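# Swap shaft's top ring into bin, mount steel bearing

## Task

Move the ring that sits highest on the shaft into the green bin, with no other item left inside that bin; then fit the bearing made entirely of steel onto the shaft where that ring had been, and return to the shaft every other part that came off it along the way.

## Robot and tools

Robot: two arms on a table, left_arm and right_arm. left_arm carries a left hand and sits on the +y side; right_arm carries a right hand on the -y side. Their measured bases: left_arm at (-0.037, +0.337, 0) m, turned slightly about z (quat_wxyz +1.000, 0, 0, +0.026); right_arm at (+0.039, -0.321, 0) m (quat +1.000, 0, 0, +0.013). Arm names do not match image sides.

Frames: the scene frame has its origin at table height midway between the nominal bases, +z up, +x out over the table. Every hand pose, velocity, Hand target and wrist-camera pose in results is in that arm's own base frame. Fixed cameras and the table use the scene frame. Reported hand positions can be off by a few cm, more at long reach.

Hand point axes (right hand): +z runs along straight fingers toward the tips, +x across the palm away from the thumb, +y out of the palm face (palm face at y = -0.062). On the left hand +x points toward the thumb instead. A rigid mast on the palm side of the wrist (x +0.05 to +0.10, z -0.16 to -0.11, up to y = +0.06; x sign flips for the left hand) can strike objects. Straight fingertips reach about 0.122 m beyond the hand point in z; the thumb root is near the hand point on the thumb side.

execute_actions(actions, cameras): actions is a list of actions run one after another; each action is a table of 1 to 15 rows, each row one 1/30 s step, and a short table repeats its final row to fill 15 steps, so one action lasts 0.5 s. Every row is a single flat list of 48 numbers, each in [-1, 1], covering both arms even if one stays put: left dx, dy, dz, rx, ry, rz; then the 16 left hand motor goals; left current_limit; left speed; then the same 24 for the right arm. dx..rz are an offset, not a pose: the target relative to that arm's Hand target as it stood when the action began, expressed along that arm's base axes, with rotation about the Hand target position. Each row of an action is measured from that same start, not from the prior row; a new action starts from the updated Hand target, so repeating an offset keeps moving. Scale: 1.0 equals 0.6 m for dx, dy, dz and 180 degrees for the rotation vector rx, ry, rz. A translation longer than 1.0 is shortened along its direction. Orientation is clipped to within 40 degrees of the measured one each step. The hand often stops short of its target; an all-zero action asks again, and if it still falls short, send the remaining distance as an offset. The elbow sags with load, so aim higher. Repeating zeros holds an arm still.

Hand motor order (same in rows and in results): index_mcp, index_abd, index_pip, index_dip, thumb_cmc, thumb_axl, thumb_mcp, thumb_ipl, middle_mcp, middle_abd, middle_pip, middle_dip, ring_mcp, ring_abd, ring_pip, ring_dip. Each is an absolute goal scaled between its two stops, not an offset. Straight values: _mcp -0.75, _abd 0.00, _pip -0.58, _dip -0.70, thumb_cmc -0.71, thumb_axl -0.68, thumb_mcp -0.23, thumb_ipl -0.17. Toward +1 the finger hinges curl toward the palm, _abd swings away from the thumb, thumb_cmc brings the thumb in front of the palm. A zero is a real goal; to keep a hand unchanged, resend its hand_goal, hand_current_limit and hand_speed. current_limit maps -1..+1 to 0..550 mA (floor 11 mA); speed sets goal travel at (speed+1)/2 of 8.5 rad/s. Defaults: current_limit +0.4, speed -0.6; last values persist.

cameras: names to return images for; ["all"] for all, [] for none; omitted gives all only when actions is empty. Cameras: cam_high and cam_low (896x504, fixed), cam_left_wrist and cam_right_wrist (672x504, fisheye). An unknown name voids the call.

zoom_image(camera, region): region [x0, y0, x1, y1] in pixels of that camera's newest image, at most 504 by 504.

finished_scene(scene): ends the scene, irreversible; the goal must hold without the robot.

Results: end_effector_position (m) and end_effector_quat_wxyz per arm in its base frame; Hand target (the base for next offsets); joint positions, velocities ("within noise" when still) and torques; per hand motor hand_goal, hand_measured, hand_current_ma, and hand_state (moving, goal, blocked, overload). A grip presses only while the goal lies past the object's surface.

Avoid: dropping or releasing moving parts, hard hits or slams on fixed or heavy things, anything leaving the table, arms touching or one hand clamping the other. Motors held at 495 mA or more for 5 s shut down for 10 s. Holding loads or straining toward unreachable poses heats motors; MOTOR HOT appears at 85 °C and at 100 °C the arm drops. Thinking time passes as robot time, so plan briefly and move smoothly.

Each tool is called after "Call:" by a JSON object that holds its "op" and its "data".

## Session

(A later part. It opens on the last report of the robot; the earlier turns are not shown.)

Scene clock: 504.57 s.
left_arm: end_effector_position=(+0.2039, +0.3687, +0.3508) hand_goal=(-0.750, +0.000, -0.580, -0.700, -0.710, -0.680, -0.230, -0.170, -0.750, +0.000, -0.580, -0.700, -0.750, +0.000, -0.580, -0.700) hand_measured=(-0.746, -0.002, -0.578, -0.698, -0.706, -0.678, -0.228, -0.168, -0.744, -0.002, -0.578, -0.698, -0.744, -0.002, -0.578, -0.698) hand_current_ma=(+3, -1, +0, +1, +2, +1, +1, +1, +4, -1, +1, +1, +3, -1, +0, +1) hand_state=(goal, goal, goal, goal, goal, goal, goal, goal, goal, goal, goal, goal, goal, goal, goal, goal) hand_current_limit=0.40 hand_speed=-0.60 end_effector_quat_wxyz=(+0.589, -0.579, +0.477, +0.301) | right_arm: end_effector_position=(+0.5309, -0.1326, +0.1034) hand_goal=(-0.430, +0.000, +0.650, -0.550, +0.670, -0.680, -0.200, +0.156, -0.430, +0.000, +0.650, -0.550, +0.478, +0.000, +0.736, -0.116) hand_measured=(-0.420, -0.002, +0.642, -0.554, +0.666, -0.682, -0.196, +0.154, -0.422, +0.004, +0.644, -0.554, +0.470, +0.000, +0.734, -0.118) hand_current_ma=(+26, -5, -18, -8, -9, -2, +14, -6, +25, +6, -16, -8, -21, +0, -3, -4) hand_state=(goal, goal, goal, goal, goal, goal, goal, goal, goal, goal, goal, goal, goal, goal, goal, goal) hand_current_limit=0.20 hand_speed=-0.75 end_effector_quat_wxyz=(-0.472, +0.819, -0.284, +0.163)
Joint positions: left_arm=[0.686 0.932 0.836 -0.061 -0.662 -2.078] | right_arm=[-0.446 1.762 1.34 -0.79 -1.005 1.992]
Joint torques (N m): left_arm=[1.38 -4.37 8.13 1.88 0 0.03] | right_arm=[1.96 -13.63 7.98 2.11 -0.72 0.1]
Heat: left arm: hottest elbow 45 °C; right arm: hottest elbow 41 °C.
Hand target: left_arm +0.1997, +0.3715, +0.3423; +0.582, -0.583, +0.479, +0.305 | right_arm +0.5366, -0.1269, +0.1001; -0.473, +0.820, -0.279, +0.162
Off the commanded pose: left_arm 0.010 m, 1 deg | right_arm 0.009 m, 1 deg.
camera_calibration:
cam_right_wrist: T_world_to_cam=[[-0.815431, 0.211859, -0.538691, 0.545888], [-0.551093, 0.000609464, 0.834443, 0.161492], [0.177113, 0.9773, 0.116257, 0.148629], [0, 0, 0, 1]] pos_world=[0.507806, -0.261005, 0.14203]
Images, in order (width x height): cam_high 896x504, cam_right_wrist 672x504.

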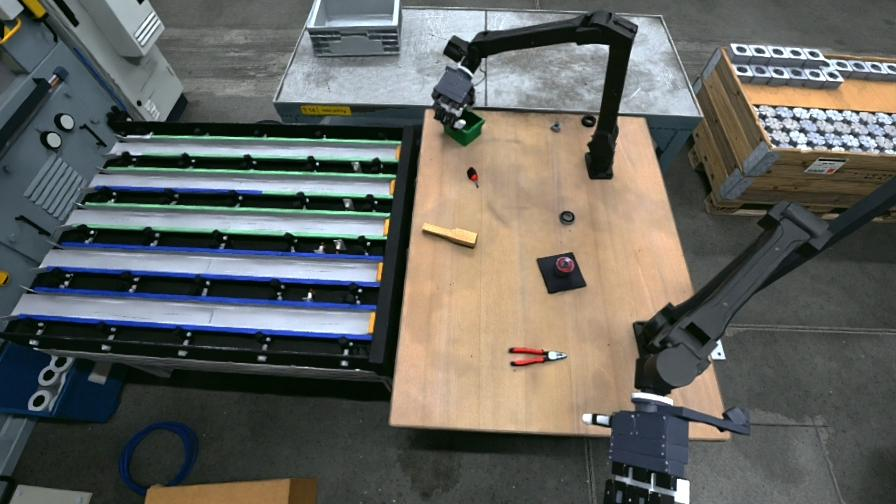

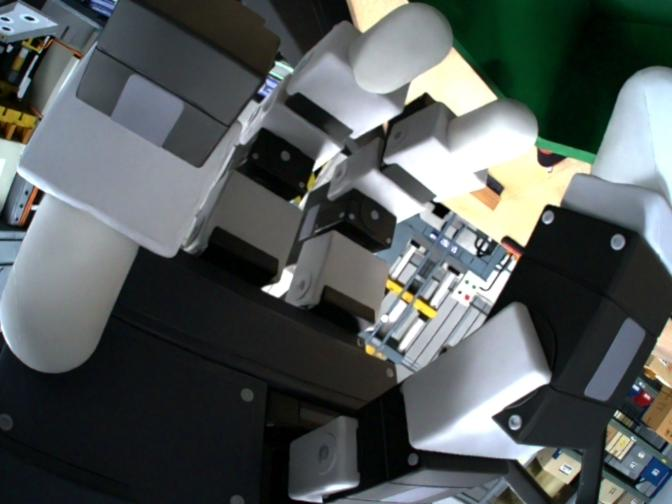

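Call:
{"op": "execute_actions", "data": {"actions": [[[0,0,0,0,0,0,-0.75,0,-0.58,-0.7,-0.71,-0.68,-0.23,-0.17,-0.75,0,-0.58,-0.7,-0.75,0,-0.58,-0.7,0.4,-0.6,0,0,0.1,0,0,0,-0.45,0,0.65,-0.55,0.67,-0.68,-0.22,0.157,-0.45,0,0.65,-0.55,0.479,0,0.737,-0.116,0.2,-0.75]],[[0,0,0,0,0,0,-0.75,0,-0.58,-0.7,-0.71,-0.68,-0.23,-0.17,-0.75,0,-0.58,-0.7,-0.75,0,-0.58,-0.7,0.4,-0.6,0,0,0.1,-0.132,0.1015,0,-0.65,0,0.3,-0.6,0.67,-0.68,-0.22,0.157,0,0,0.737,-0.3,0.479,0,0.737,-0.116,0.2,-0.3]],[[0,0,0,0,0,0,-0.75,0,-0.58,-0.7,-0.71,-0.68,-0.23,-0.17,-0.75,0,-0.58,-0.7,-0.75,0,-0.58,-0.7,0.4,-0.6,-0.1,0,0.03,-0.132,0.1015,0,-0.75,0,-0.58,-0.7,0.67,-0.68,-0.22,0.157,0.479,0,0.737,-0.116,0.479,0,0.737,-0.116,0.2,-0.3]]], "cameras": ["cam_right_wrist","cam_high"]}}

Call:
{"op": "zoom_image", "data": {"camera": "cam_high", "region": [430, 80, 600, 160]}}

Scene clock: 597.37 s.
left_arm: end_effector_position=(+0.2039, +0.3687, +0.3508) hand_goal=(-0.750, +0.000, -0.580, -0.700, -0.710, -0.680, -0.230, -0.170, -0.750, +0.000, -0.580, -0.700, -0.750, +0.000, -0.580, -0.700) hand_measured=(-0.746, -0.002, -0.578, -0.698, -0.706, -0.678, -0.228, -0.168, -0.744, -0.002, -0.578, -0.698, -0.744, -0.002, -0.578, -0.698) hand_current_ma=(+3, -1, +0, +1, +2, +1, +1, +1, +4, -1, +1, +1, +3, -1, +0, +1) hand_state=(goal, goal, goal, goal, goal, goal, goal, goal, goal, goal, goal, goal, goal, goal, goal, goal) hand_current_limit=0.40 hand_speed=-0.60 end_effector_quat_wxyz=(+0.589, -0.579, +0.477, +0.301) | right_arm: end_effector_position=(+0.4673, -0.1248, +0.2278) hand_goal=(-0.750, +0.000, -0.580, -0.700, +0.670, -0.680, -0.220, +0.156, +0.478, +0.000, +0.736, -0.116, +0.478, +0.000, +0.736, -0.116) hand_measured=(-0.748, -0.002, -0.576, -0.698, +0.668, -0.682, -0.216, +0.154, +0.462, +0.002, +0.734, -0.118, +0.470, +0.000, +0.734, -0.118) hand_current_ma=(+6, -3, +7, +6, -3, -2, +14, -3, -49, +5, -6, -6, -21, +0, -3, -4) hand_state=(goal, goal, goal, goal, goal, goal, goal, goal, goal, goal, goal, goal, goal, goal, goal, goal) hand_current_limit=0.20 hand_speed=-0.30 end_effector_quat_wxyz=(+0.001, +0.950, -0.313, -0.011)
Joint positions: left_arm=[0.686 0.932 0.836 -0.061 -0.662 -2.078] | right_arm=[-0.13 1.773 1.737 -1.556 -0.003 2.078]
Joint torques (N m): left_arm=[1.38 -4.42 8.13 1.87 0 0.03] | right_arm=[0.44 -13.86 11.06 0.17 0.29 0.19]
Heat: left arm: hottest elbow 45 °C; right arm: hottest elbow 40 °C.
Hand target: left_arm +0.1997, +0.3715, +0.3423; +0.582, -0.583, +0.479, +0.305 | right_arm +0.4766, -0.1270, +0.2380; +0.000, +0.947, -0.322, +0.001
Off the commanded pose: left_arm 0.010 m, 1 deg | right_arm 0.014 m, 2 deg.
camera_calibration:
cam_right_wrist: T_world_to_cam=[[-0.997701, -0.0529896, 0.0422536, 0.479158], [-0.00664157, 0.696894, 0.717143, -0.118133], [-0.0674474, 0.715213, -0.695644, 0.404385], [0, 0, 0, 1]] pos_world=[0.504546, -0.181505, 0.34578]
Images, in order (width x height): cam_high 896x504, cam_right_wrist 672x504.

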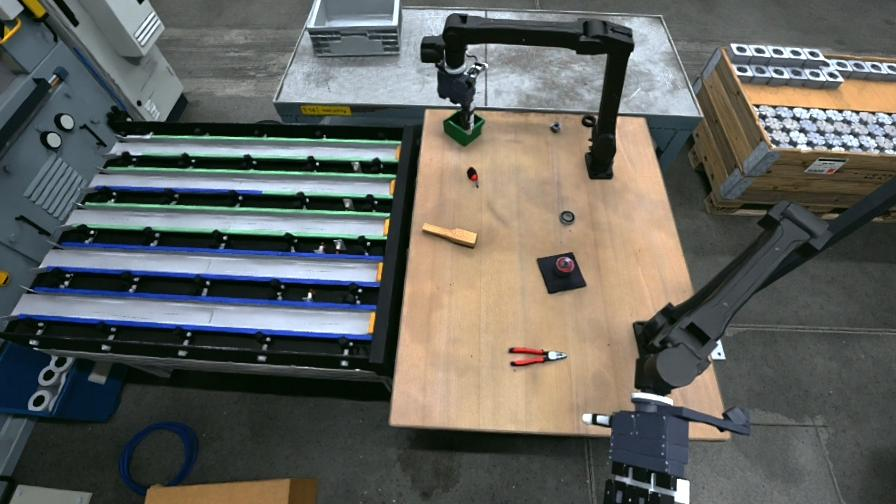

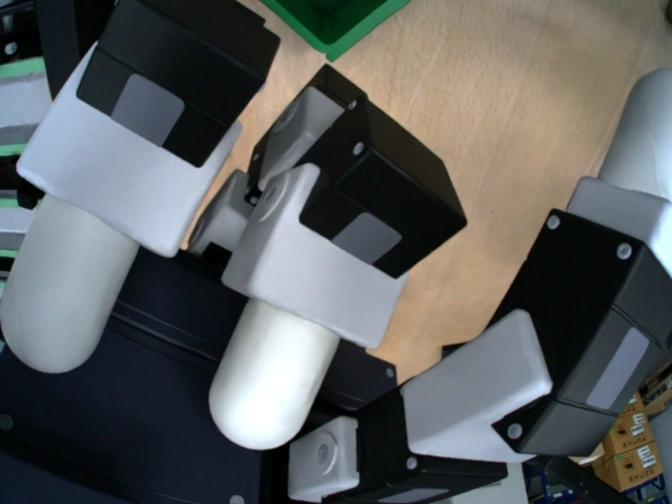

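Scaled by 2.965.

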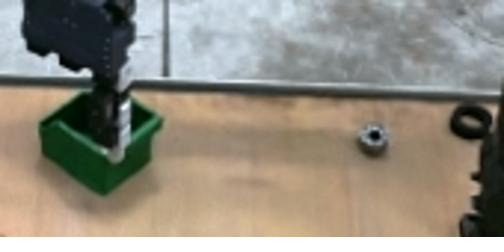

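Call:
{"op": "execute_actions", "data": {"actions": [[[0,0,0,0,0,0,-0.75,0,-0.58,-0.7,-0.71,-0.68,-0.23,-0.17,-0.75,0,-0.58,-0.7,-0.75,0,-0.58,-0.7,0.4,-0.6,-0.193,-0.085,0,0,0,-0.014,-0.75,0,-0.58,-0.7,0.67,-0.68,-0.22,0.157,0.479,0,0.737,-0.116,0.479,0,0.737,-0.116,0.2,-0.3]],[[0,0,0,0,0,0,-0.75,0,-0.58,-0.7,-0.71,-0.68,-0.23,-0.17,-0.75,0,-0.58,-0.7,-0.75,0,-0.58,-0.7,0.4,-0.6,-0.192,-0.077,0,0,0,-0.028,-0.75,0,-0.58,-0.7,0.67,-0.68,-0.22,0.157,0.479,0,0.737,-0.116,0.479,0,0.737,-0.116,0.2,-0.3]],[[0,0,0,0,0,0,-0.75,0,-0.58,-0.7,-0.71,-0.68,-0.23,-0.17,-0.75,0,-0.58,-0.7,-0.75,0,-0.58,-0.7,0.4,-0.6,-0.2,-0.06,0,0,0,-0.039,-0.75,0,-0.58,-0.7,0.67,-0.68,-0.22,0.157,0.479,0,0.737,-0.116,0.479,0,0.737,-0.116,0.2,-0.3]]], "cameras": ["cam_right_wrist","cam_high"]}}

Call:
{"op": "zoom_image", "data": {"camera": "cam_high", "region": [430, 80, 620, 170]}}

Scene clock: 620.37 s.
left_arm: end_effector_position=(+0.2039, +0.3687, +0.3508) hand_goal=(-0.750, +0.000, -0.580, -0.700, -0.710, -0.680, -0.230, -0.170, -0.750, +0.000, -0.580, -0.700, -0.750, +0.000, -0.580, -0.700) hand_measured=(-0.746, -0.002, -0.578, -0.698, -0.706, -0.678, -0.228, -0.168, -0.744, -0.002, -0.578, -0.698, -0.744, -0.002, -0.578, -0.698) hand_current_ma=(+3, -1, +0, +1, +2, +1, +1, +1, +4, -1, +1, +1, +3, -1, +0, +1) hand_state=(goal, goal, goal, goal, goal, goal, goal, goal, goal, goal, goal, goal, goal, goal, goal, goal) hand_current_limit=0.40 hand_speed=-0.60 end_effector_quat_wxyz=(+0.589, -0.579, +0.477, +0.301) | right_arm: end_effector_position=(+0.1270, -0.2555, +0.2348) hand_goal=(-0.750, +0.000, -0.580, -0.700, +0.670, -0.680, -0.220, +0.156, +0.478, +0.000, +0.736, -0.116, +0.478, +0.000, +0.736, -0.116) hand_measured=(-0.748, +0.000, -0.578, -0.698, +0.672, -0.682, -0.216, +0.156, +0.466, +0.002, +0.734, -0.118, +0.470, +0.000, +0.734, -0.118) hand_current_ma=(+2, +0, +3, +5, +2, -2, +14, -2, -37, +5, -3, -5, -21, +0, -3, -4) hand_state=(goal, goal, goal, goal, goal, goal, goal, goal, goal, goal, goal, goal, goal, goal, goal, goal) hand_current_limit=0.20 hand_speed=-0.30 end_effector_quat_wxyz=(+0.003, +0.898, -0.440, +0.000)
Joint positions: left_arm=[0.686 0.932 0.836 -0.061 -0.662 -2.078] | right_arm=[-0.812 1.13 1.078 -1.516 0.005 1.67]
Joint torques (N m): left_arm=[1.38 -4.42 8.14 1.87 0 0.03] | right_arm=[-0.73 -5.07 8.84 0.42 0.07 -0.1]
Heat: left arm: hottest elbow 45 °C; right arm: hottest elbow 40 °C.
Hand target: left_arm +0.1997, +0.3715, +0.3423; +0.582, -0.583, +0.479, +0.305 | right_arm +0.1257, -0.2602, +0.2380; +0.000, +0.898, -0.439, +0.001
Off the commanded pose: left_arm 0.010 m, 1 deg | right_arm 0.006 m, 0 deg.
camera_calibration:
cam_right_wrist: T_world_to_cam=[[-0.975645, 0.218209, 0.0223796, 0.203615], [0.169395, 0.68469, 0.708876, -0.0579399], [0.13936, 0.695402, -0.704978, 0.450569], [0, 0, 0, 1]] pos_world=[0.14568, -0.318086, 0.354156]
Images, in order (width x height): cam_high 896x504, cam_right_wrist 672x504.

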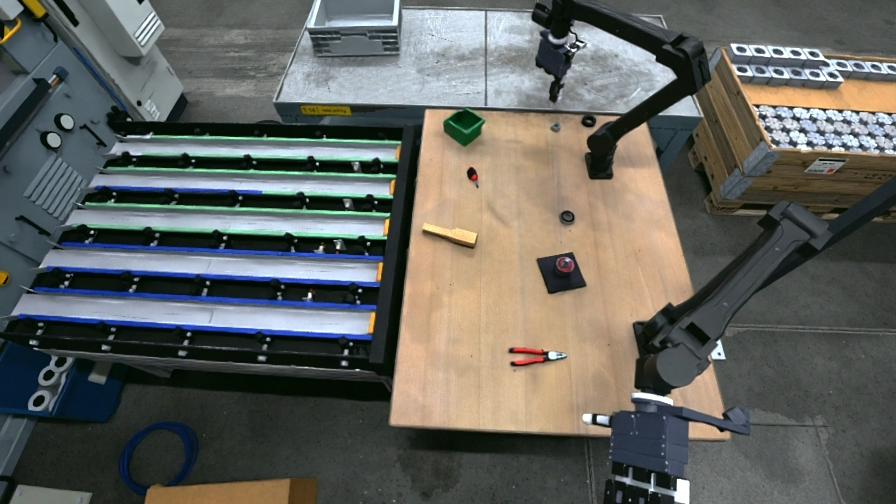

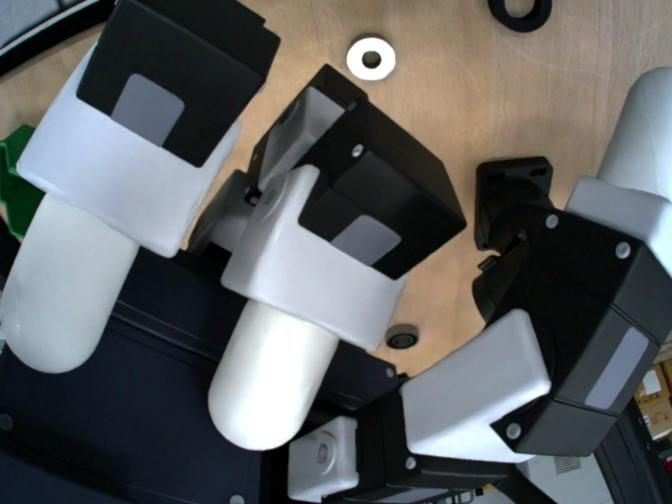

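Scaled by 2.653.

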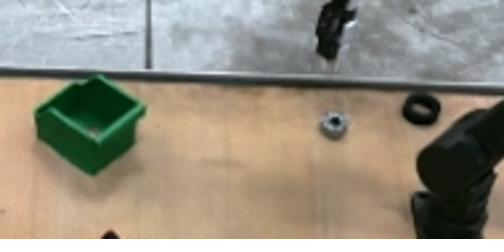

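Call:
{"op": "execute_actions", "data": {"actions": [[[0,0,0,0,0,0,-0.75,0,-0.58,-0.7,-0.71,-0.68,-0.23,-0.17,-0.75,0,-0.58,-0.7,-0.75,0,-0.58,-0.7,0.4,-0.6,-0.049,-0.015,-0.1,0,0,0,-0.75,0,-0.58,-0.7,0.67,-0.68,-0.22,0.157,-0.98,0,0.9,-0.68,0.479,0,0.737,-0.116,0.2,-0.3]],[[0,0,0,0,0,0,-0.75,0,-0.58,-0.7,-0.71,-0.68,-0.23,-0.17,-0.75,0,-0.58,-0.7,-0.75,0,-0.58,-0.7,0.4,-0.6,0,0,-0.04,0,0,0,-0.75,0,-0.58,-0.7,0.67,-0.68,-0.22,0.157,-0.98,0,0.9,-0.68,0.479,0,0.737,-0.116,0.2,-0.3]]], "cameras": ["cam_right_wrist","cam_high"]}}

Call:
{"op": "zoom_image", "data": {"camera": "cam_high", "region": [520, 80, 620, 170]}}

Scene clock: 654.93 s.
left_arm: end_effector_position=(+0.2039, +0.3687, +0.3508) hand_goal=(-0.750, +0.000, -0.580, -0.700, -0.710, -0.680, -0.230, -0.170, -0.750, +0.000, -0.580, -0.700, -0.750, +0.000, -0.580, -0.700) hand_measured=(-0.746, -0.002, -0.578, -0.698, -0.706, -0.678, -0.228, -0.168, -0.744, -0.002, -0.578, -0.698, -0.744, -0.002, -0.578, -0.698) hand_current_ma=(+3, -1, +0, +1, +2, +1, +1, +1, +4, -1, +1, +1, +3, -1, +0, +1) hand_state=(goal, goal, goal, goal, goal, goal, goal, goal, goal, goal, goal, goal, goal, goal, goal, goal) hand_current_limit=0.40 hand_speed=-0.60 end_effector_quat_wxyz=(+0.589, -0.579, +0.477, +0.301) | right_arm: end_effector_position=(+0.0970, -0.2638, +0.1560) hand_goal=(-0.750, +0.000, -0.580, -0.700, +0.670, -0.680, -0.220, +0.156, -0.980, +0.000, +0.900, -0.680, +0.478, +0.000, +0.736, -0.116) hand_measured=(-0.748, +0.000, -0.578, -0.698, +0.672, -0.682, -0.216, +0.156, -0.976, +0.002, +0.896, -0.678, +0.470, +0.000, +0.734, -0.118) hand_current_ma=(+2, +0, +3, +5, +2, -2, +14, -2, +7, +5, -10, +5, -21, +0, -3, -4) hand_state=(goal, goal, goal, goal, goal, goal, goal, goal, goal, goal, goal, goal, goal, goal, goal, goal) hand_current_limit=0.20 hand_speed=-0.30 end_effector_quat_wxyz=(+0.001, +0.899, -0.439, -0.002)
Joint positions: left_arm=[0.686 0.932 0.836 -0.061 -0.662 -2.078] | right_arm=[-0.908 1.131 0.869 -1.311 0.003 1.572]
Joint torques (N m): left_arm=[1.38 -4.37 8.13 1.89 0 0.03] | right_arm=[-0.67 -4.6 7.79 1.29 0.04 -0.08]
Heat: left arm: hottest elbow 45 °C; right arm: hottest elbow 42 °C.
Hand target: left_arm +0.1997, +0.3715, +0.3423; +0.582, -0.583, +0.479, +0.305 | right_arm +0.0962, -0.2692, +0.1541; +0.000, +0.898, -0.439, +0.001
Off the commanded pose: left_arm 0.010 m, 1 deg | right_arm 0.006 m, 0 deg.
camera_calibration:
cam_right_wrist: T_world_to_cam=[[-0.975947, 0.216529, 0.0253672, 0.176942], [0.169623, 0.681083, 0.712288, 0.00726896], [0.136954, 0.699458, -0.701429, 0.405781], [0, 0, 0, 1]] pos_world=[0.11588, -0.32709, 0.27496]
Images, in order (width x height): cam_high 896x504, cam_right_wrist 672x504.

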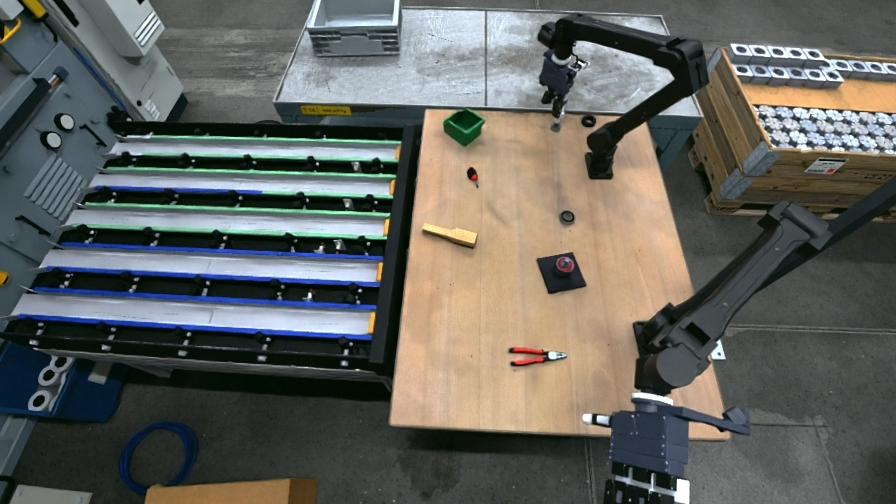

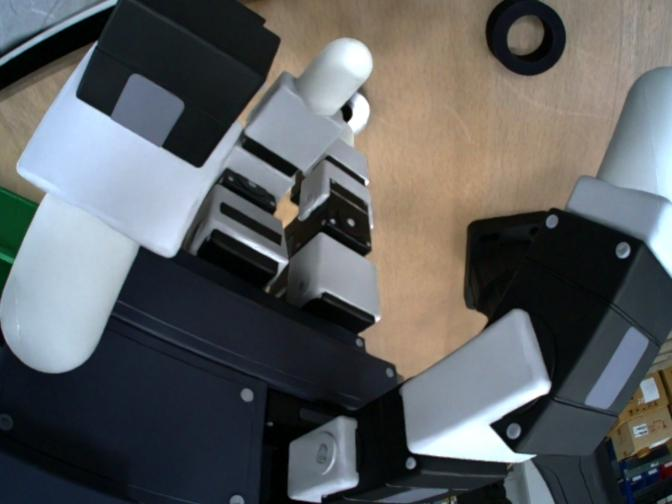

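Scaled by 5.040.

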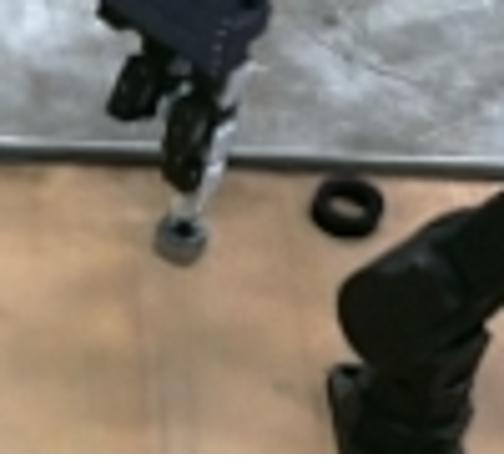

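Call:
{"op": "zoom_image", "data": {"camera": "cam_right_wrist", "region": [270, 20, 430, 200]}}

Scaled by 2.800 from the camera's 672x504 image, which has a finer 960x720 frame.

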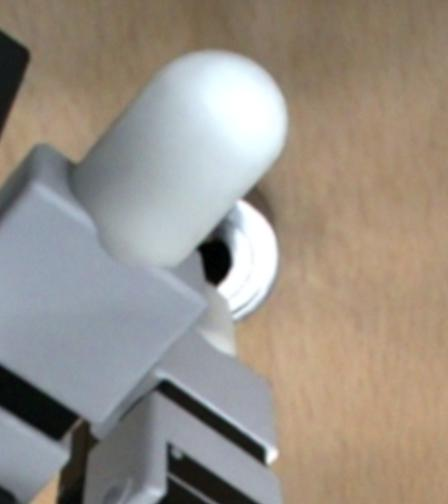

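Call:
{"op": "execute_actions", "data": {"actions": [[[0,0,0,0,0,0,-0.75,0,-0.58,-0.7,-0.71,-0.68,-0.23,-0.17,-0.75,0,-0.58,-0.7,-0.75,0,-0.58,-0.7,0.4,-0.6,-0.002,-0.004,-0.03,0,0,0,-0.75,0,-0.58,-0.7,0.67,-0.68,-0.22,0.157,-0.75,0,0.95,-0.3,0.479,0,0.737,-0.116,0.2,-0.3]],[[0,0,0,0,0,0,-0.75,0,-0.58,-0.7,-0.71,-0.68,-0.23,-0.17,-0.75,0,-0.58,-0.7,-0.75,0,-0.58,-0.7,0.4,-0.6,0,0,-0.017,0,0,0,-0.75,0,-0.58,-0.7,0.67,-0.68,-0.22,0.157,-0.75,0,0.95,-0.3,0.479,0,0.737,-0.116,0.2,-0.3]]], "cameras": ["cam_right_wrist","cam_high"]}}

Call:
{"op": "zoom_image", "data": {"camera": "cam_high", "region": [520, 80, 620, 170]}}

Call:
{"op": "zoom_image", "data": {"camera": "cam_right_wrist", "region": [270, 20, 430, 200]}}

Scene clock: 685.60 s.
left_arm: end_effector_position=(+0.2039, +0.3687, +0.3508) hand_goal=(-0.750, +0.000, -0.580, -0.700, -0.710, -0.680, -0.230, -0.170, -0.750, +0.000, -0.580, -0.700, -0.750, +0.000, -0.580, -0.700) hand_measured=(-0.746, -0.002, -0.578, -0.698, -0.706, -0.678, -0.228, -0.168, -0.744, -0.002, -0.578, -0.698, -0.744, -0.002, -0.578, -0.698) hand_current_ma=(+3, -1, +0, +1, +2, +1, +1, +1, +4, -1, +1, +1, +3, -1, +0, +1) hand_state=(goal, goal, goal, goal, goal, goal, goal, goal, goal, goal, goal, goal, goal, goal, goal, goal) hand_current_limit=0.40 hand_speed=-0.60 end_effector_quat_wxyz=(+0.589, -0.579, +0.477, +0.301) | right_arm: end_effector_position=(+0.0953, -0.2657, +0.1346) hand_goal=(-0.750, +0.000, -0.580, -0.700, +0.670, -0.680, -0.220, +0.156, -0.750, +0.000, +0.950, -0.300, +0.478, +0.000, +0.736, -0.116) hand_measured=(-0.744, -0.016, -0.578, -0.698, +0.672, -0.682, -0.216, +0.156, -0.754, +0.002, +0.942, -0.304, +0.470, +0.000, +0.734, -0.118) hand_current_ma=(+13, -39, +4, +5, +2, -2, +14, -2, -11, +5, -19, -8, -21, +0, -3, -4) hand_state=(goal, goal, goal, goal, goal, goal, goal, goal, goal, goal, goal, goal, goal, goal, goal, goal) hand_current_limit=0.20 hand_speed=-0.30 end_effector_quat_wxyz=(+0.001, +0.898, -0.439, -0.001)
Joint positions: left_arm=[0.686 0.932 0.836 -0.061 -0.662 -2.078] | right_arm=[-0.917 1.151 0.825 -1.247 0.002 1.563]
Joint torques (N m): left_arm=[1.32 -4.37 8.13 1.89 -0.01 0.03] | right_arm=[-0.62 -3.96 6.79 2.15 0.07 -0.08]
Heat: left arm: hottest elbow 45 °C; right arm: hottest elbow 40 °C.
Hand target: left_arm +0.1997, +0.3715, +0.3423; +0.582, -0.583, +0.479, +0.305 | right_arm +0.0949, -0.2715, +0.1258; +0.000, +0.898, -0.439, +0.001
Off the commanded pose: left_arm 0.010 m, 1 deg | right_arm 0.011 m, 0 deg.
camera_calibration:
cam_right_wrist: T_world_to_cam=[[-0.975867, 0.216952, 0.0248032, 0.176489], [0.169508, 0.68102, 0.712376, 0.0239965], [0.13766, 0.699388, -0.70136, 0.39214], [0, 0, 0, 1]] pos_world=[0.11418, -0.32889, 0.25356]
Images, in order (width x height): cam_high 896x504, cam_right_wrist 672x504.

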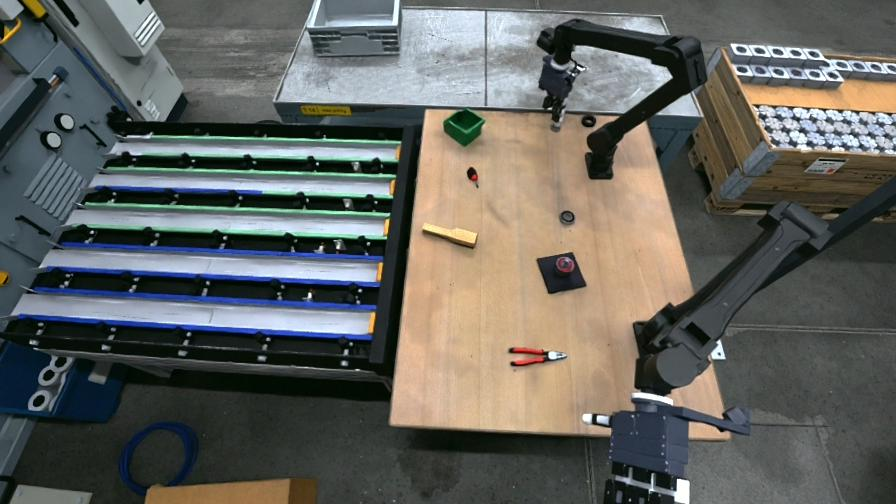

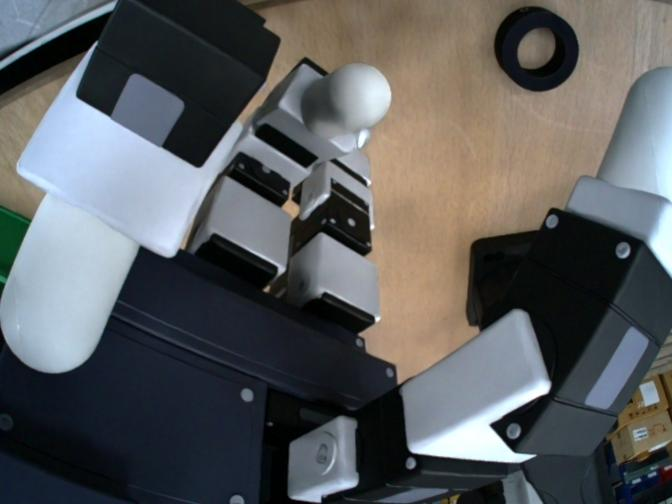

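Scaled by 5.040.

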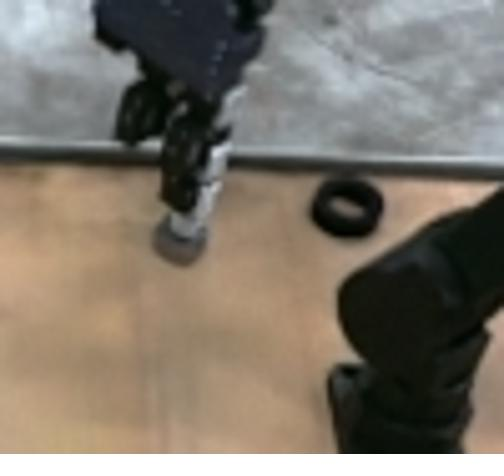

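Scaled by 2.800 from the camera's 672x504 image, which has a finer 960x720 frame.

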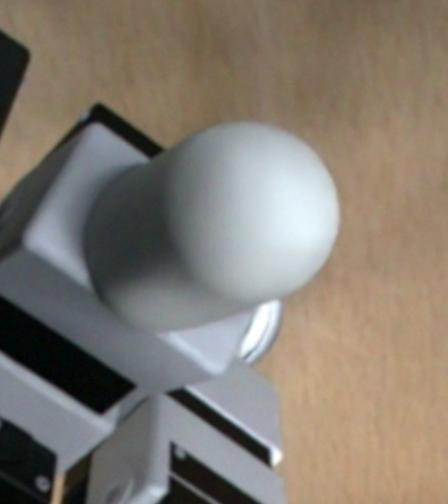

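Call:
{"op": "execute_actions", "data": {"actions": [[[0,0,0,0,0,0,-0.75,0,-0.58,-0.7,-0.71,-0.68,-0.23,-0.17,-0.75,0,-0.58,-0.7,-0.75,0,-0.58,-0.7,0.4,-0.6,0.042,0.0068,0,0,0,0.014,-0.75,0,-0.58,-0.7,0.67,-0.68,-0.22,0.157,-0.75,0,0.95,-0.3,0.479,0,0.737,-0.116,0.2,-0.3]],[[0,0,0,0,0,0,-0.75,0,-0.58,-0.7,-0.71,-0.68,-0.23,-0.17,-0.75,0,-0.58,-0.7,-0.75,0,-0.58,-0.7,0.4,-0.6,0.041,0.0068,0,0,0,0.014,-0.75,0,-0.58,-0.7,0.67,-0.68,-0.22,0.157,-0.75,0,0.95,-0.3,0.479,0,0.737,-0.116,0.2,-0.3]]], "cameras": ["cam_right_wrist","cam_high"]}}

Call:
{"op": "zoom_image", "data": {"camera": "cam_high", "region": [500, 80, 600, 170]}}

Scene clock: 725.87 s.
left_arm: end_effector_position=(+0.2039, +0.3687, +0.3508) hand_goal=(-0.750, +0.000, -0.580, -0.700, -0.710, -0.680, -0.230, -0.170, -0.750, +0.000, -0.580, -0.700, -0.750, +0.000, -0.580, -0.700) hand_measured=(-0.746, -0.002, -0.578, -0.698, -0.706, -0.678, -0.228, -0.168, -0.744, -0.002, -0.578, -0.698, -0.744, -0.002, -0.578, -0.698) hand_current_ma=(+3, -1, +0, +1, +2, +1, +1, +1, +4, -1, +1, +1, +3, -1, +0, +1) hand_state=(goal, goal, goal, goal, goal, goal, goal, goal, goal, goal, goal, goal, goal, goal, goal, goal) hand_current_limit=0.40 hand_speed=-0.60 end_effector_quat_wxyz=(+0.589, -0.579, +0.477, +0.301) | right_arm: end_effector_position=(+0.1256, -0.2568, +0.1313) hand_goal=(-0.750, +0.000, -0.580, -0.700, +0.670, -0.680, -0.220, +0.156, -0.750, +0.000, +0.950, -0.300, +0.478, +0.000, +0.736, -0.116) hand_measured=(-0.656, -0.064, -0.524, -0.676, +0.672, -0.682, -0.216, +0.156, -0.754, +0.002, +0.942, -0.304, +0.470, +0.000, +0.734, -0.118) hand_current_ma=(+330, -206, +206, +73, +2, -2, +14, -2, -9, +5, -19, -8, -21, +0, -3, -4) hand_state=(blocked, blocked, blocked, blocked, goal, goal, goal, goal, goal, goal, goal, goal, goal, goal, goal, goal) hand_current_limit=0.20 hand_speed=-0.30 end_effector_quat_wxyz=(+0.003, +0.916, -0.400, -0.015)
Joint positions: left_arm=[0.686 0.932 0.836 -0.061 -0.662 -2.078] | right_arm=[-0.803 1.189 0.84 -1.247 0.018 1.592]
Joint torques (N m): left_arm=[1.38 -4.37 8.13 1.87 0 0.03] | right_arm=[2.49 -3.14 8.77 2.52 -0.48 0.2]
Heat: left arm: hottest elbow 45 °C; right arm: hottest elbow 39 °C.
Hand target: left_arm +0.1997, +0.3715, +0.3423; +0.582, -0.583, +0.479, +0.305 | right_arm +0.1448, -0.2634, +0.1259; +0.000, +0.917, -0.400, +0.001
Off the commanded pose: left_arm 0.010 m, 1 deg | right_arm 0.021 m, 2 deg.
camera_calibration:
cam_right_wrist: T_world_to_cam=[[-0.989803, 0.13241, 0.0525086, 0.180563], [0.129972, 0.688722, 0.713281, 0.0220696], [0.0582815, 0.712833, -0.698908, 0.392633], [0, 0, 0, 1]] pos_world=[0.15297, -0.31899, 0.249192]
Images, in order (width x height): cam_high 896x504, cam_right_wrist 672x504.

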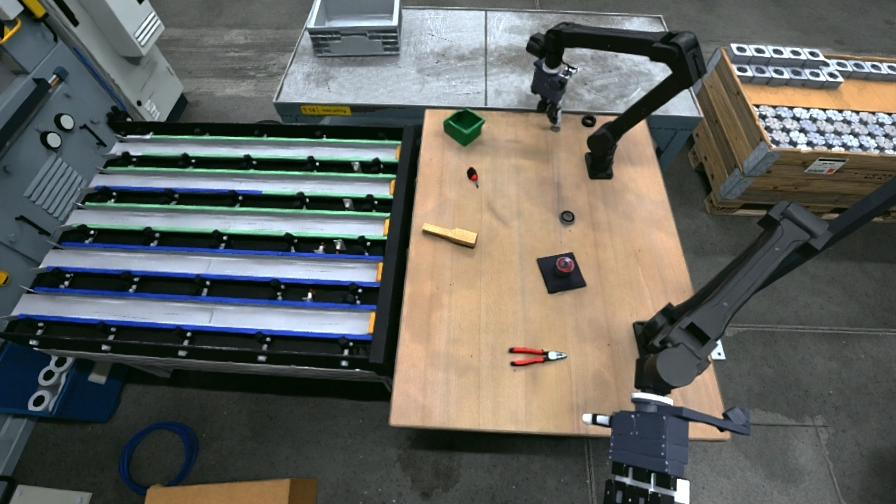

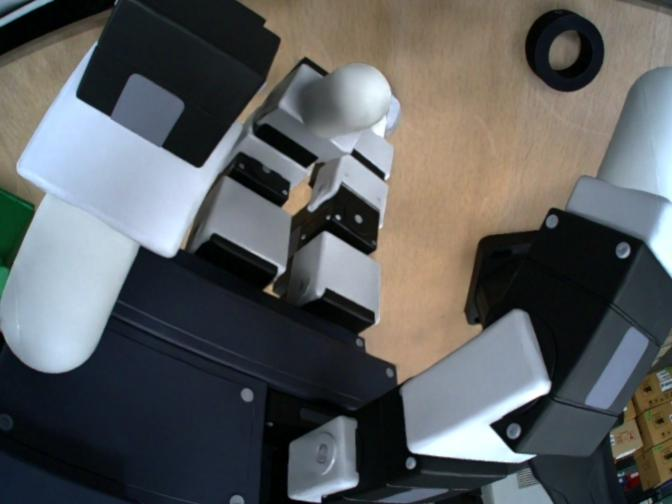

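Scaled by 5.040.

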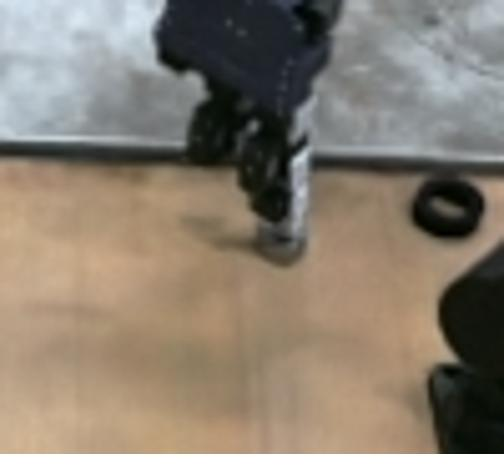

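Call:
{"op": "execute_actions", "data": {"actions": [[[0,0,0,0,0,0,-0.75,0,-0.58,-0.7,-0.71,-0.68,-0.23,-0.17,-0.75,0,-0.58,-0.7,-0.75,0,-0.58,-0.7,0.4,-0.6,-0.02,-0.003,0.014,0,0,0,-0.75,0,-0.58,-0.7,0.67,-0.68,-0.22,0.157,-0.75,0,0.95,-0.3,0.479,0,0.737,-0.116,0.4,-0.3]]], "cameras": ["cam_right_wrist","cam_high"]}}

Call:
{"op": "zoom_image", "data": {"camera": "cam_high", "region": [500, 80, 600, 170]}}

Scene clock: 736.47 s.
left_arm: end_effector_position=(+0.2039, +0.3687, +0.3508) hand_goal=(-0.750, +0.000, -0.580, -0.700, -0.710, -0.680, -0.230, -0.170, -0.750, +0.000, -0.580, -0.700, -0.750, +0.000, -0.580, -0.700) hand_measured=(-0.746, -0.002, -0.578, -0.698, -0.706, -0.678, -0.228, -0.168, -0.744, -0.002, -0.578, -0.698, -0.744, -0.002, -0.578, -0.698) hand_current_ma=(+3, -1, +0, +1, +2, +1, +1, +1, +4, -1, +1, +1, +3, -1, +0, +1) hand_state=(goal, goal, goal, goal, goal, goal, goal, goal, goal, goal, goal, goal, goal, goal, goal, goal) hand_current_limit=0.40 hand_speed=-0.60 end_effector_quat_wxyz=(+0.589, -0.579, +0.477, +0.301) | right_arm: end_effector_position=(+0.1251, -0.2569, +0.1315) hand_goal=(-0.750, +0.000, -0.580, -0.700, +0.670, -0.680, -0.220, +0.156, -0.750, +0.000, +0.950, -0.300, +0.478, +0.000, +0.736, -0.116) hand_measured=(-0.656, -0.064, -0.524, -0.676, +0.672, -0.682, -0.216, +0.156, -0.754, +0.002, +0.942, -0.304, +0.470, +0.000, +0.734, -0.118) hand_current_ma=(+385, -206, +206, +73, +2, -2, +14, -2, -9, +5, -19, -8, -21, +0, -3, -4) hand_state=(blocked, blocked, blocked, blocked, goal, goal, goal, goal, goal, goal, goal, goal, goal, goal, goal, goal) hand_current_limit=0.40 hand_speed=-0.30 end_effector_quat_wxyz=(+0.003, +0.917, -0.399, -0.016)
Joint positions: left_arm=[0.686 0.932 0.836 -0.061 -0.662 -2.078] | right_arm=[-0.804 1.189 0.84 -1.249 0.018 1.589]
Joint torques (N m): left_arm=[1.38 -4.37 8.13 1.88 0 0.03] | right_arm=[-0.26 -5.3 8.83 1.39 -0.45 -0.05]
Heat: left arm: hottest elbow 45 °C; right arm: hottest elbow 39 °C.
Hand target: left_arm +0.1997, +0.3715, +0.3423; +0.582, -0.583, +0.479, +0.305 | right_arm +0.1328, -0.2651, +0.1342; +0.000, +0.917, -0.399, +0.001
Off the commanded pose: left_arm 0.010 m, 1 deg | right_arm 0.012 m, 2 deg.
camera_calibration:
cam_right_wrist: T_world_to_cam=[[-0.989988, 0.130438, 0.0539369, 0.179417], [0.129574, 0.688285, 0.713775, 0.0218921], [0.0559791, 0.713618, -0.698295, 0.393238], [0, 0, 0, 1]] pos_world=[0.152771, -0.319093, 0.249293]
Images, in order (width x height): cam_high 896x504, cam_right_wrist 672x504.

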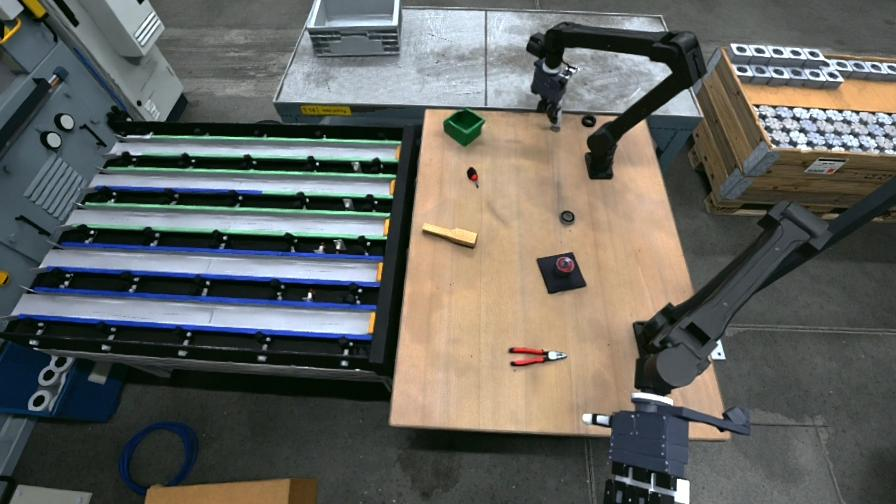

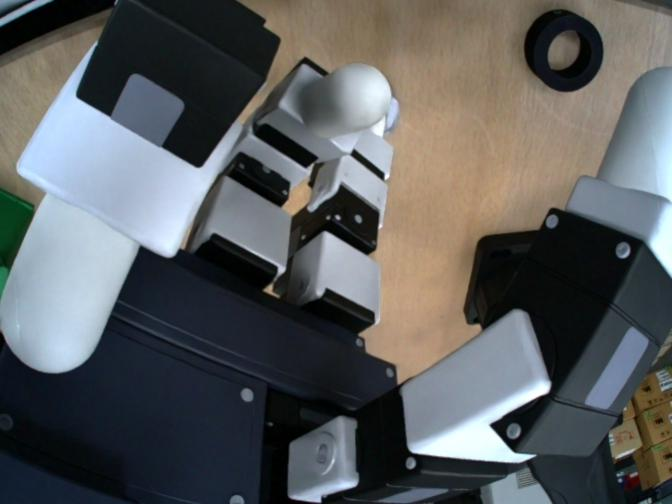

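Scaled by 5.040.

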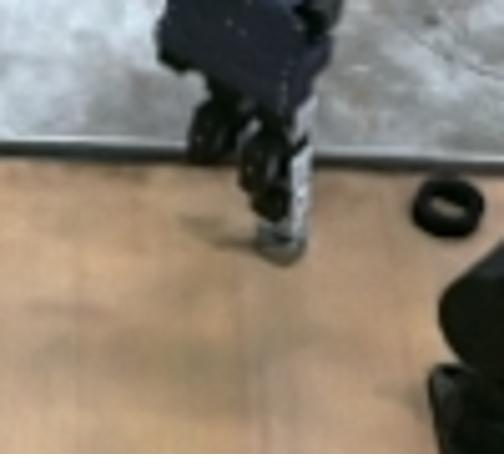

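Call:
{"op": "execute_actions", "data": {"actions": [[[0,0,0,0,0,0,-0.75,0,-0.58,-0.7,-0.71,-0.68,-0.23,-0.17,-0.75,0,-0.58,-0.7,-0.75,0,-0.58,-0.7,0.4,-0.6,0.03,0.012,0.008,0,0,0,-0.75,0,-0.58,-0.7,0.67,-0.68,-0.22,0.157,-0.75,0,0.95,-0.3,0.479,0,0.737,-0.116,0.4,-0.3]]], "cameras": ["cam_high"]}}

Call:
{"op": "zoom_image", "data": {"camera": "cam_high", "region": [500, 80, 600, 170]}}

Scene clock: 747.87 s.
left_arm: end_effector_position=(+0.2039, +0.3687, +0.3508) hand_goal=(-0.750, +0.000, -0.580, -0.700, -0.710, -0.680, -0.230, -0.170, -0.750, +0.000, -0.580, -0.700, -0.750, +0.000, -0.580, -0.700) hand_measured=(-0.746, -0.002, -0.578, -0.698, -0.706, -0.678, -0.228, -0.168, -0.744, -0.002, -0.578, -0.698, -0.744, -0.002, -0.578, -0.698) hand_current_ma=(+3, -1, +0, +1, +2, +1, +1, +1, +4, -1, +1, +1, +3, -1, +0, +1) hand_state=(goal, goal, goal, goal, goal, goal, goal, goal, goal, goal, goal, goal, goal, goal, goal, goal) hand_current_limit=0.40 hand_speed=-0.60 end_effector_quat_wxyz=(+0.589, -0.579, +0.477, +0.301) | right_arm: end_effector_position=(+0.1338, -0.2529, +0.1324) hand_goal=(-0.750, +0.000, -0.580, -0.700, +0.670, -0.680, -0.220, +0.156, -0.750, +0.000, +0.950, -0.300, +0.478, +0.000, +0.736, -0.116) hand_measured=(-0.664, -0.038, -0.524, -0.676, +0.672, -0.682, -0.216, +0.156, -0.754, +0.002, +0.942, -0.304, +0.470, +0.000, +0.734, -0.118) hand_current_ma=(+366, -110, +206, +73, +2, -2, +14, -2, -9, +5, -19, -8, -21, +0, -3, -4) hand_state=(blocked, blocked, blocked, blocked, goal, goal, goal, goal, goal, goal, goal, goal, goal, goal, goal, goal) hand_current_limit=0.40 hand_speed=-0.30 end_effector_quat_wxyz=(+0.002, +0.918, -0.397, -0.014)
Joint positions: left_arm=[0.686 0.932 0.836 -0.061 -0.662 -2.078] | right_arm=[-0.776 1.194 0.848 -1.25 0.014 1.612]
Joint torques (N m): left_arm=[1.38 -4.42 8.13 1.88 0 0.03] | right_arm=[2.32 -4.54 10.17 0.99 -0.33 0.27]
Heat: left arm: hottest elbow 45 °C; right arm: hottest elbow 39 °C.
Hand target: left_arm +0.1997, +0.3715, +0.3423; +0.582, -0.583, +0.479, +0.305 | right_arm +0.1508, -0.2580, +0.1391; +0.000, +0.917, -0.399, +0.001
Off the commanded pose: left_arm 0.010 m, 1 deg | right_arm 0.019 m, 2 deg.
Images, in order (width x height): cam_high 896x504.

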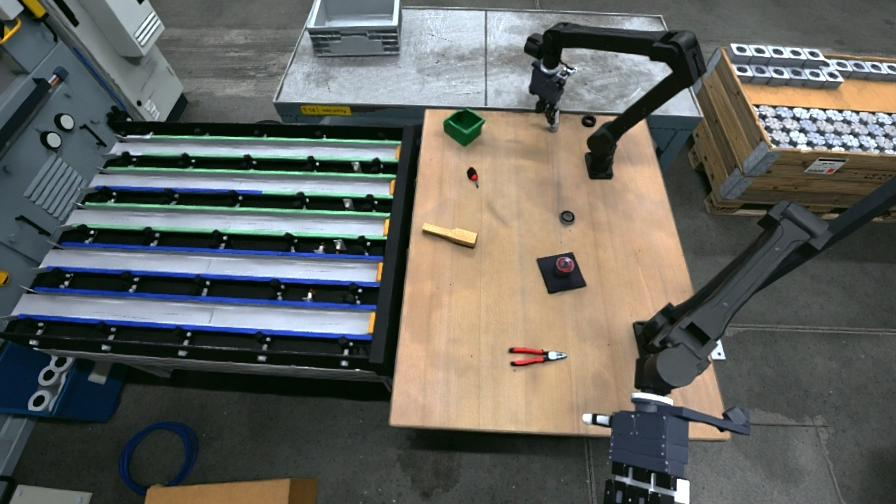

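Scaled by 5.040.

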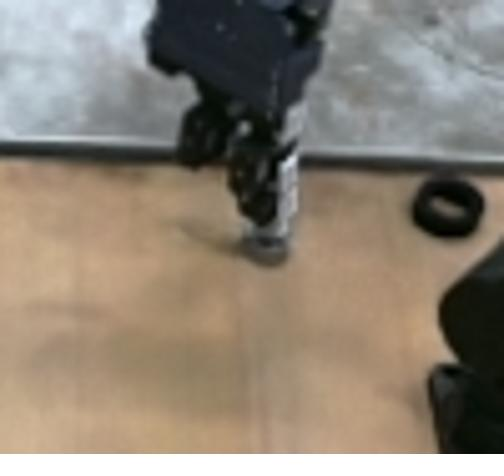

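Call:
{"op": "execute_actions", "data": {"actions": [[[0,0,0,0,0,0,-0.75,0,-0.58,-0.7,-0.71,-0.68,-0.23,-0.17,-0.75,0,-0.58,-0.7,-0.75,0,-0.58,-0.7,0.4,-0.6,0.05,0.015,0.003,0,0,0.014,-0.75,0,-0.58,-0.7,0.67,-0.68,-0.22,0.157,-0.75,0,0.95,-0.3,0.479,0,0.737,-0.116,0.4,-0.3]],[[0,0,0,0,0,0,-0.75,0,-0.58,-0.7,-0.71,-0.68,-0.23,-0.17,-0.75,0,-0.58,-0.7,-0.75,0,-0.58,-0.7,0.4,-0.6,0.05,0.012,0,0,0,0.014,-0.75,0,-0.58,-0.7,0.67,-0.68,-0.22,0.157,-0.75,0,0.95,-0.3,0.479,0,0.737,-0.116,0.4,-0.3]]], "cameras": ["cam_high"]}}

Call:
{"op": "zoom_image", "data": {"camera": "cam_high", "region": [490, 80, 590, 170]}}

Scene clock: 759.70 s.
left_arm: end_effector_position=(+0.2039, +0.3687, +0.3508) hand_goal=(-0.750, +0.000, -0.580, -0.700, -0.710, -0.680, -0.230, -0.170, -0.750, +0.000, -0.580, -0.700, -0.750, +0.000, -0.580, -0.700) hand_measured=(-0.746, -0.002, -0.578, -0.698, -0.706, -0.678, -0.228, -0.168, -0.744, -0.002, -0.578, -0.698, -0.744, -0.002, -0.578, -0.698) hand_current_ma=(+3, -1, +0, +1, +2, +1, +1, +1, +4, -1, +1, +1, +3, -1, +0, +1) hand_state=(goal, goal, goal, goal, goal, goal, goal, goal, goal, goal, goal, goal, goal, goal, goal, goal) hand_current_limit=0.40 hand_speed=-0.60 end_effector_quat_wxyz=(+0.589, -0.579, +0.477, +0.301) | right_arm: end_effector_position=(+0.1918, -0.2355, +0.1329) hand_goal=(-0.750, +0.000, -0.580, -0.700, +0.670, -0.680, -0.220, +0.156, -0.750, +0.000, +0.950, -0.300, +0.478, +0.000, +0.736, -0.116) hand_measured=(-0.694, -0.020, -0.536, -0.676, +0.672, -0.682, -0.216, +0.156, -0.754, +0.002, +0.942, -0.304, +0.470, +0.000, +0.734, -0.118) hand_current_ma=(+217, -54, +150, +73, +2, -2, +14, -2, -8, +5, -19, -8, -21, +0, -3, -4) hand_state=(blocked, blocked, blocked, blocked, goal, goal, goal, goal, goal, goal, goal, goal, goal, goal, goal, goal) hand_current_limit=0.40 hand_speed=-0.30 end_effector_quat_wxyz=(-0.001, +0.935, -0.355, -0.019)
Joint positions: left_arm=[0.686 0.932 0.836 -0.061 -0.662 -2.078] | right_arm=[-0.609 1.274 0.916 -1.25 0.007 1.688]
Joint torques (N m): left_arm=[1.38 -4.37 8.14 1.88 0 0.03] | right_arm=[1.79 -5.71 10.41 1.24 -0.11 0.21]
Heat: left arm: hottest elbow 45 °C; right arm: hottest elbow 41 °C.
Hand target: left_arm +0.1997, +0.3715, +0.3423; +0.582, -0.583, +0.479, +0.305 | right_arm +0.2107, -0.2418, +0.1408; +0.000, +0.933, -0.359, +0.001
Off the commanded pose: left_arm 0.010 m, 1 deg | right_arm 0.022 m, 2 deg.
Images, in order (width x height): cam_high 896x504.

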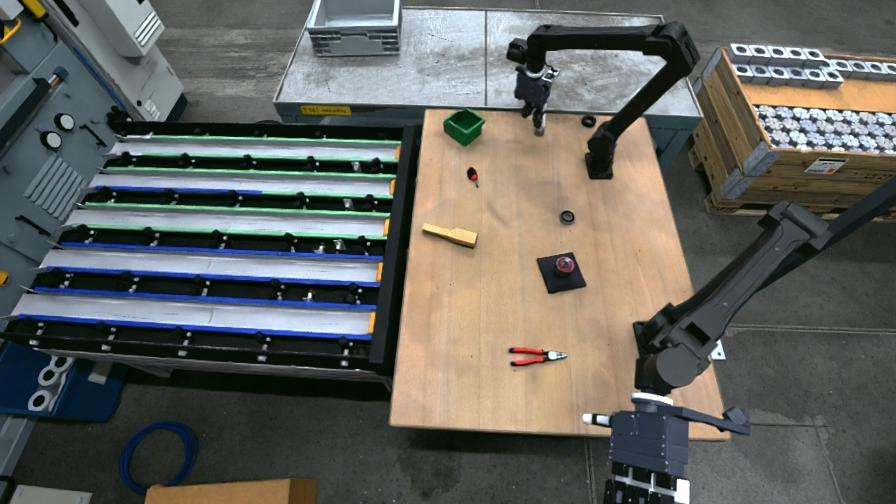

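Scaled by 5.040.

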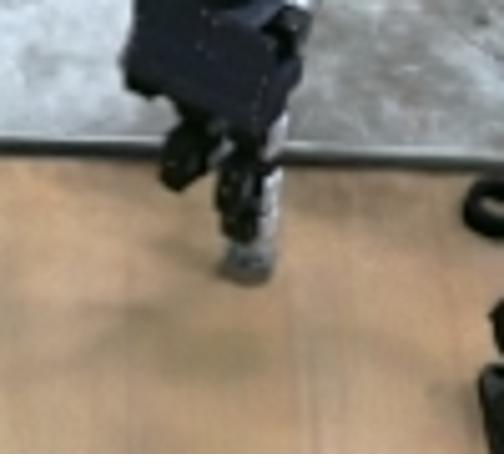

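Call:
{"op": "execute_actions", "data": {"actions": [[[0,0,0,0,0,0,-0.75,0,-0.58,-0.7,-0.71,-0.68,-0.23,-0.17,-0.75,0,-0.58,-0.7,-0.75,0,-0.58,-0.7,0.4,-0.6,0.07,0.02,0,0,0,0.025,-0.75,0,-0.58,-0.7,0.67,-0.68,-0.22,0.157,-0.75,0,0.95,-0.3,0.479,0,0.737,-0.116,0.4,-0.3]],[[0,0,0,0,0,0,-0.75,0,-0.58,-0.7,-0.71,-0.68,-0.23,-0.17,-0.75,0,-0.58,-0.7,-0.75,0,-0.58,-0.7,0.4,-0.6,0.07,0.02,0,0,0,0.025,-0.75,0,-0.58,-0.7,0.67,-0.68,-0.22,0.157,-0.75,0,0.95,-0.3,0.479,0,0.737,-0.116,0.4,-0.3]],[[0,0,0,0,0,0,-0.75,0,-0.58,-0.7,-0.71,-0.68,-0.23,-0.17,-0.75,0,-0.58,-0.7,-0.75,0,-0.58,-0.7,0.4,-0.6,0.07,0.02,0,0,0,0.025,-0.75,0,-0.58,-0.7,0.67,-0.68,-0.22,0.157,-0.75,0,0.95,-0.3,0.479,0,0.737,-0.116,0.4,-0.3]]], "cameras": ["cam_high"]}}

Call:
{"op": "zoom_image", "data": {"camera": "cam_high", "region": [450, 80, 570, 180]}}

Scene clock: 775.23 s.
left_arm: end_effector_position=(+0.2039, +0.3687, +0.3508) hand_goal=(-0.750, +0.000, -0.580, -0.700, -0.710, -0.680, -0.230, -0.170, -0.750, +0.000, -0.580, -0.700, -0.750, +0.000, -0.580, -0.700) hand_measured=(-0.746, -0.002, -0.578, -0.698, -0.706, -0.678, -0.228, -0.168, -0.744, -0.002, -0.578, -0.698, -0.744, -0.002, -0.578, -0.698) hand_current_ma=(+3, -1, +0, +1, +2, +1, +1, +1, +4, -1, +1, +1, +3, -1, +0, +1) hand_state=(goal, goal, goal, goal, goal, goal, goal, goal, goal, goal, goal, goal, goal, goal, goal, goal) hand_current_limit=0.40 hand_speed=-0.60 end_effector_quat_wxyz=(+0.589, -0.579, +0.477, +0.301) | right_arm: end_effector_position=(+0.3167, -0.2029, +0.1335) hand_goal=(-0.750, +0.000, -0.580, -0.700, +0.670, -0.680, -0.220, +0.156, -0.750, +0.000, +0.950, -0.300, +0.478, +0.000, +0.736, -0.116) hand_measured=(-0.724, -0.016, -0.562, -0.690, +0.670, -0.682, -0.216, +0.156, -0.752, +0.002, +0.942, -0.304, +0.470, +0.000, +0.734, -0.118) hand_current_ma=(+86, -37, +56, +27, +2, -2, +14, -2, -5, +5, -19, -8, -21, +0, -3, -4) hand_state=(blocked, goal, goal, goal, goal, goal, goal, goal, goal, goal, goal, goal, goal, goal, goal, goal) hand_current_limit=0.40 hand_speed=-0.30 end_effector_quat_wxyz=(+0.000, +0.969, -0.246, -0.017)
Joint positions: left_arm=[0.686 0.932 0.836 -0.061 -0.662 -2.078] | right_arm=[-0.35 1.475 1.115 -1.245 0.003 1.718]
Joint torques (N m): left_arm=[1.38 -4.37 8.13 1.88 0 0.03] | right_arm=[1.44 -8.47 10.63 1.06 0.04 0.14]
Heat: left arm: hottest elbow 45 °C; right arm: hottest elbow 41 °C.
Hand target: left_arm +0.1997, +0.3715, +0.3423; +0.582, -0.583, +0.479, +0.305 | right_arm +0.3368, -0.2059, +0.1409; +0.000, +0.969, -0.247, +0.001
Off the commanded pose: left_arm 0.010 m, 1 deg | right_arm 0.022 m, 2 deg.
Images, in order (width x height): cam_high 896x504.

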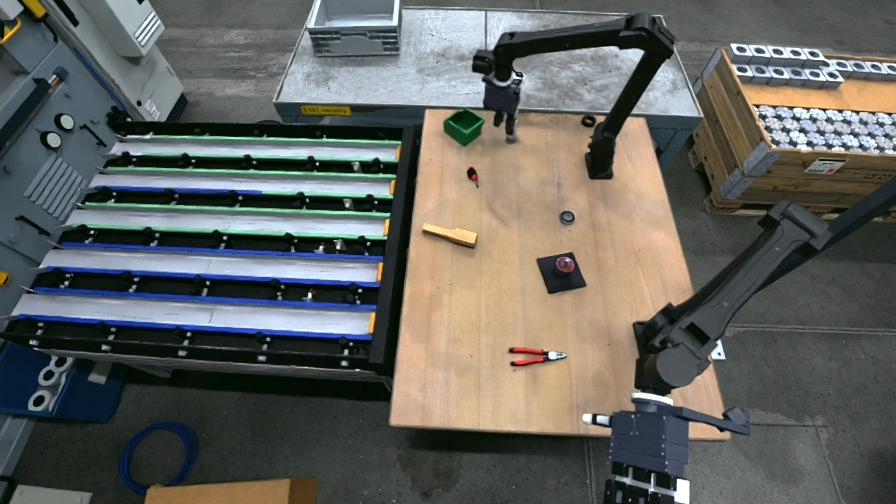

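Scaled by 4.200.

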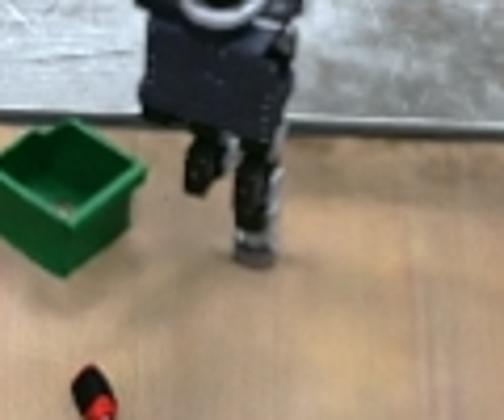

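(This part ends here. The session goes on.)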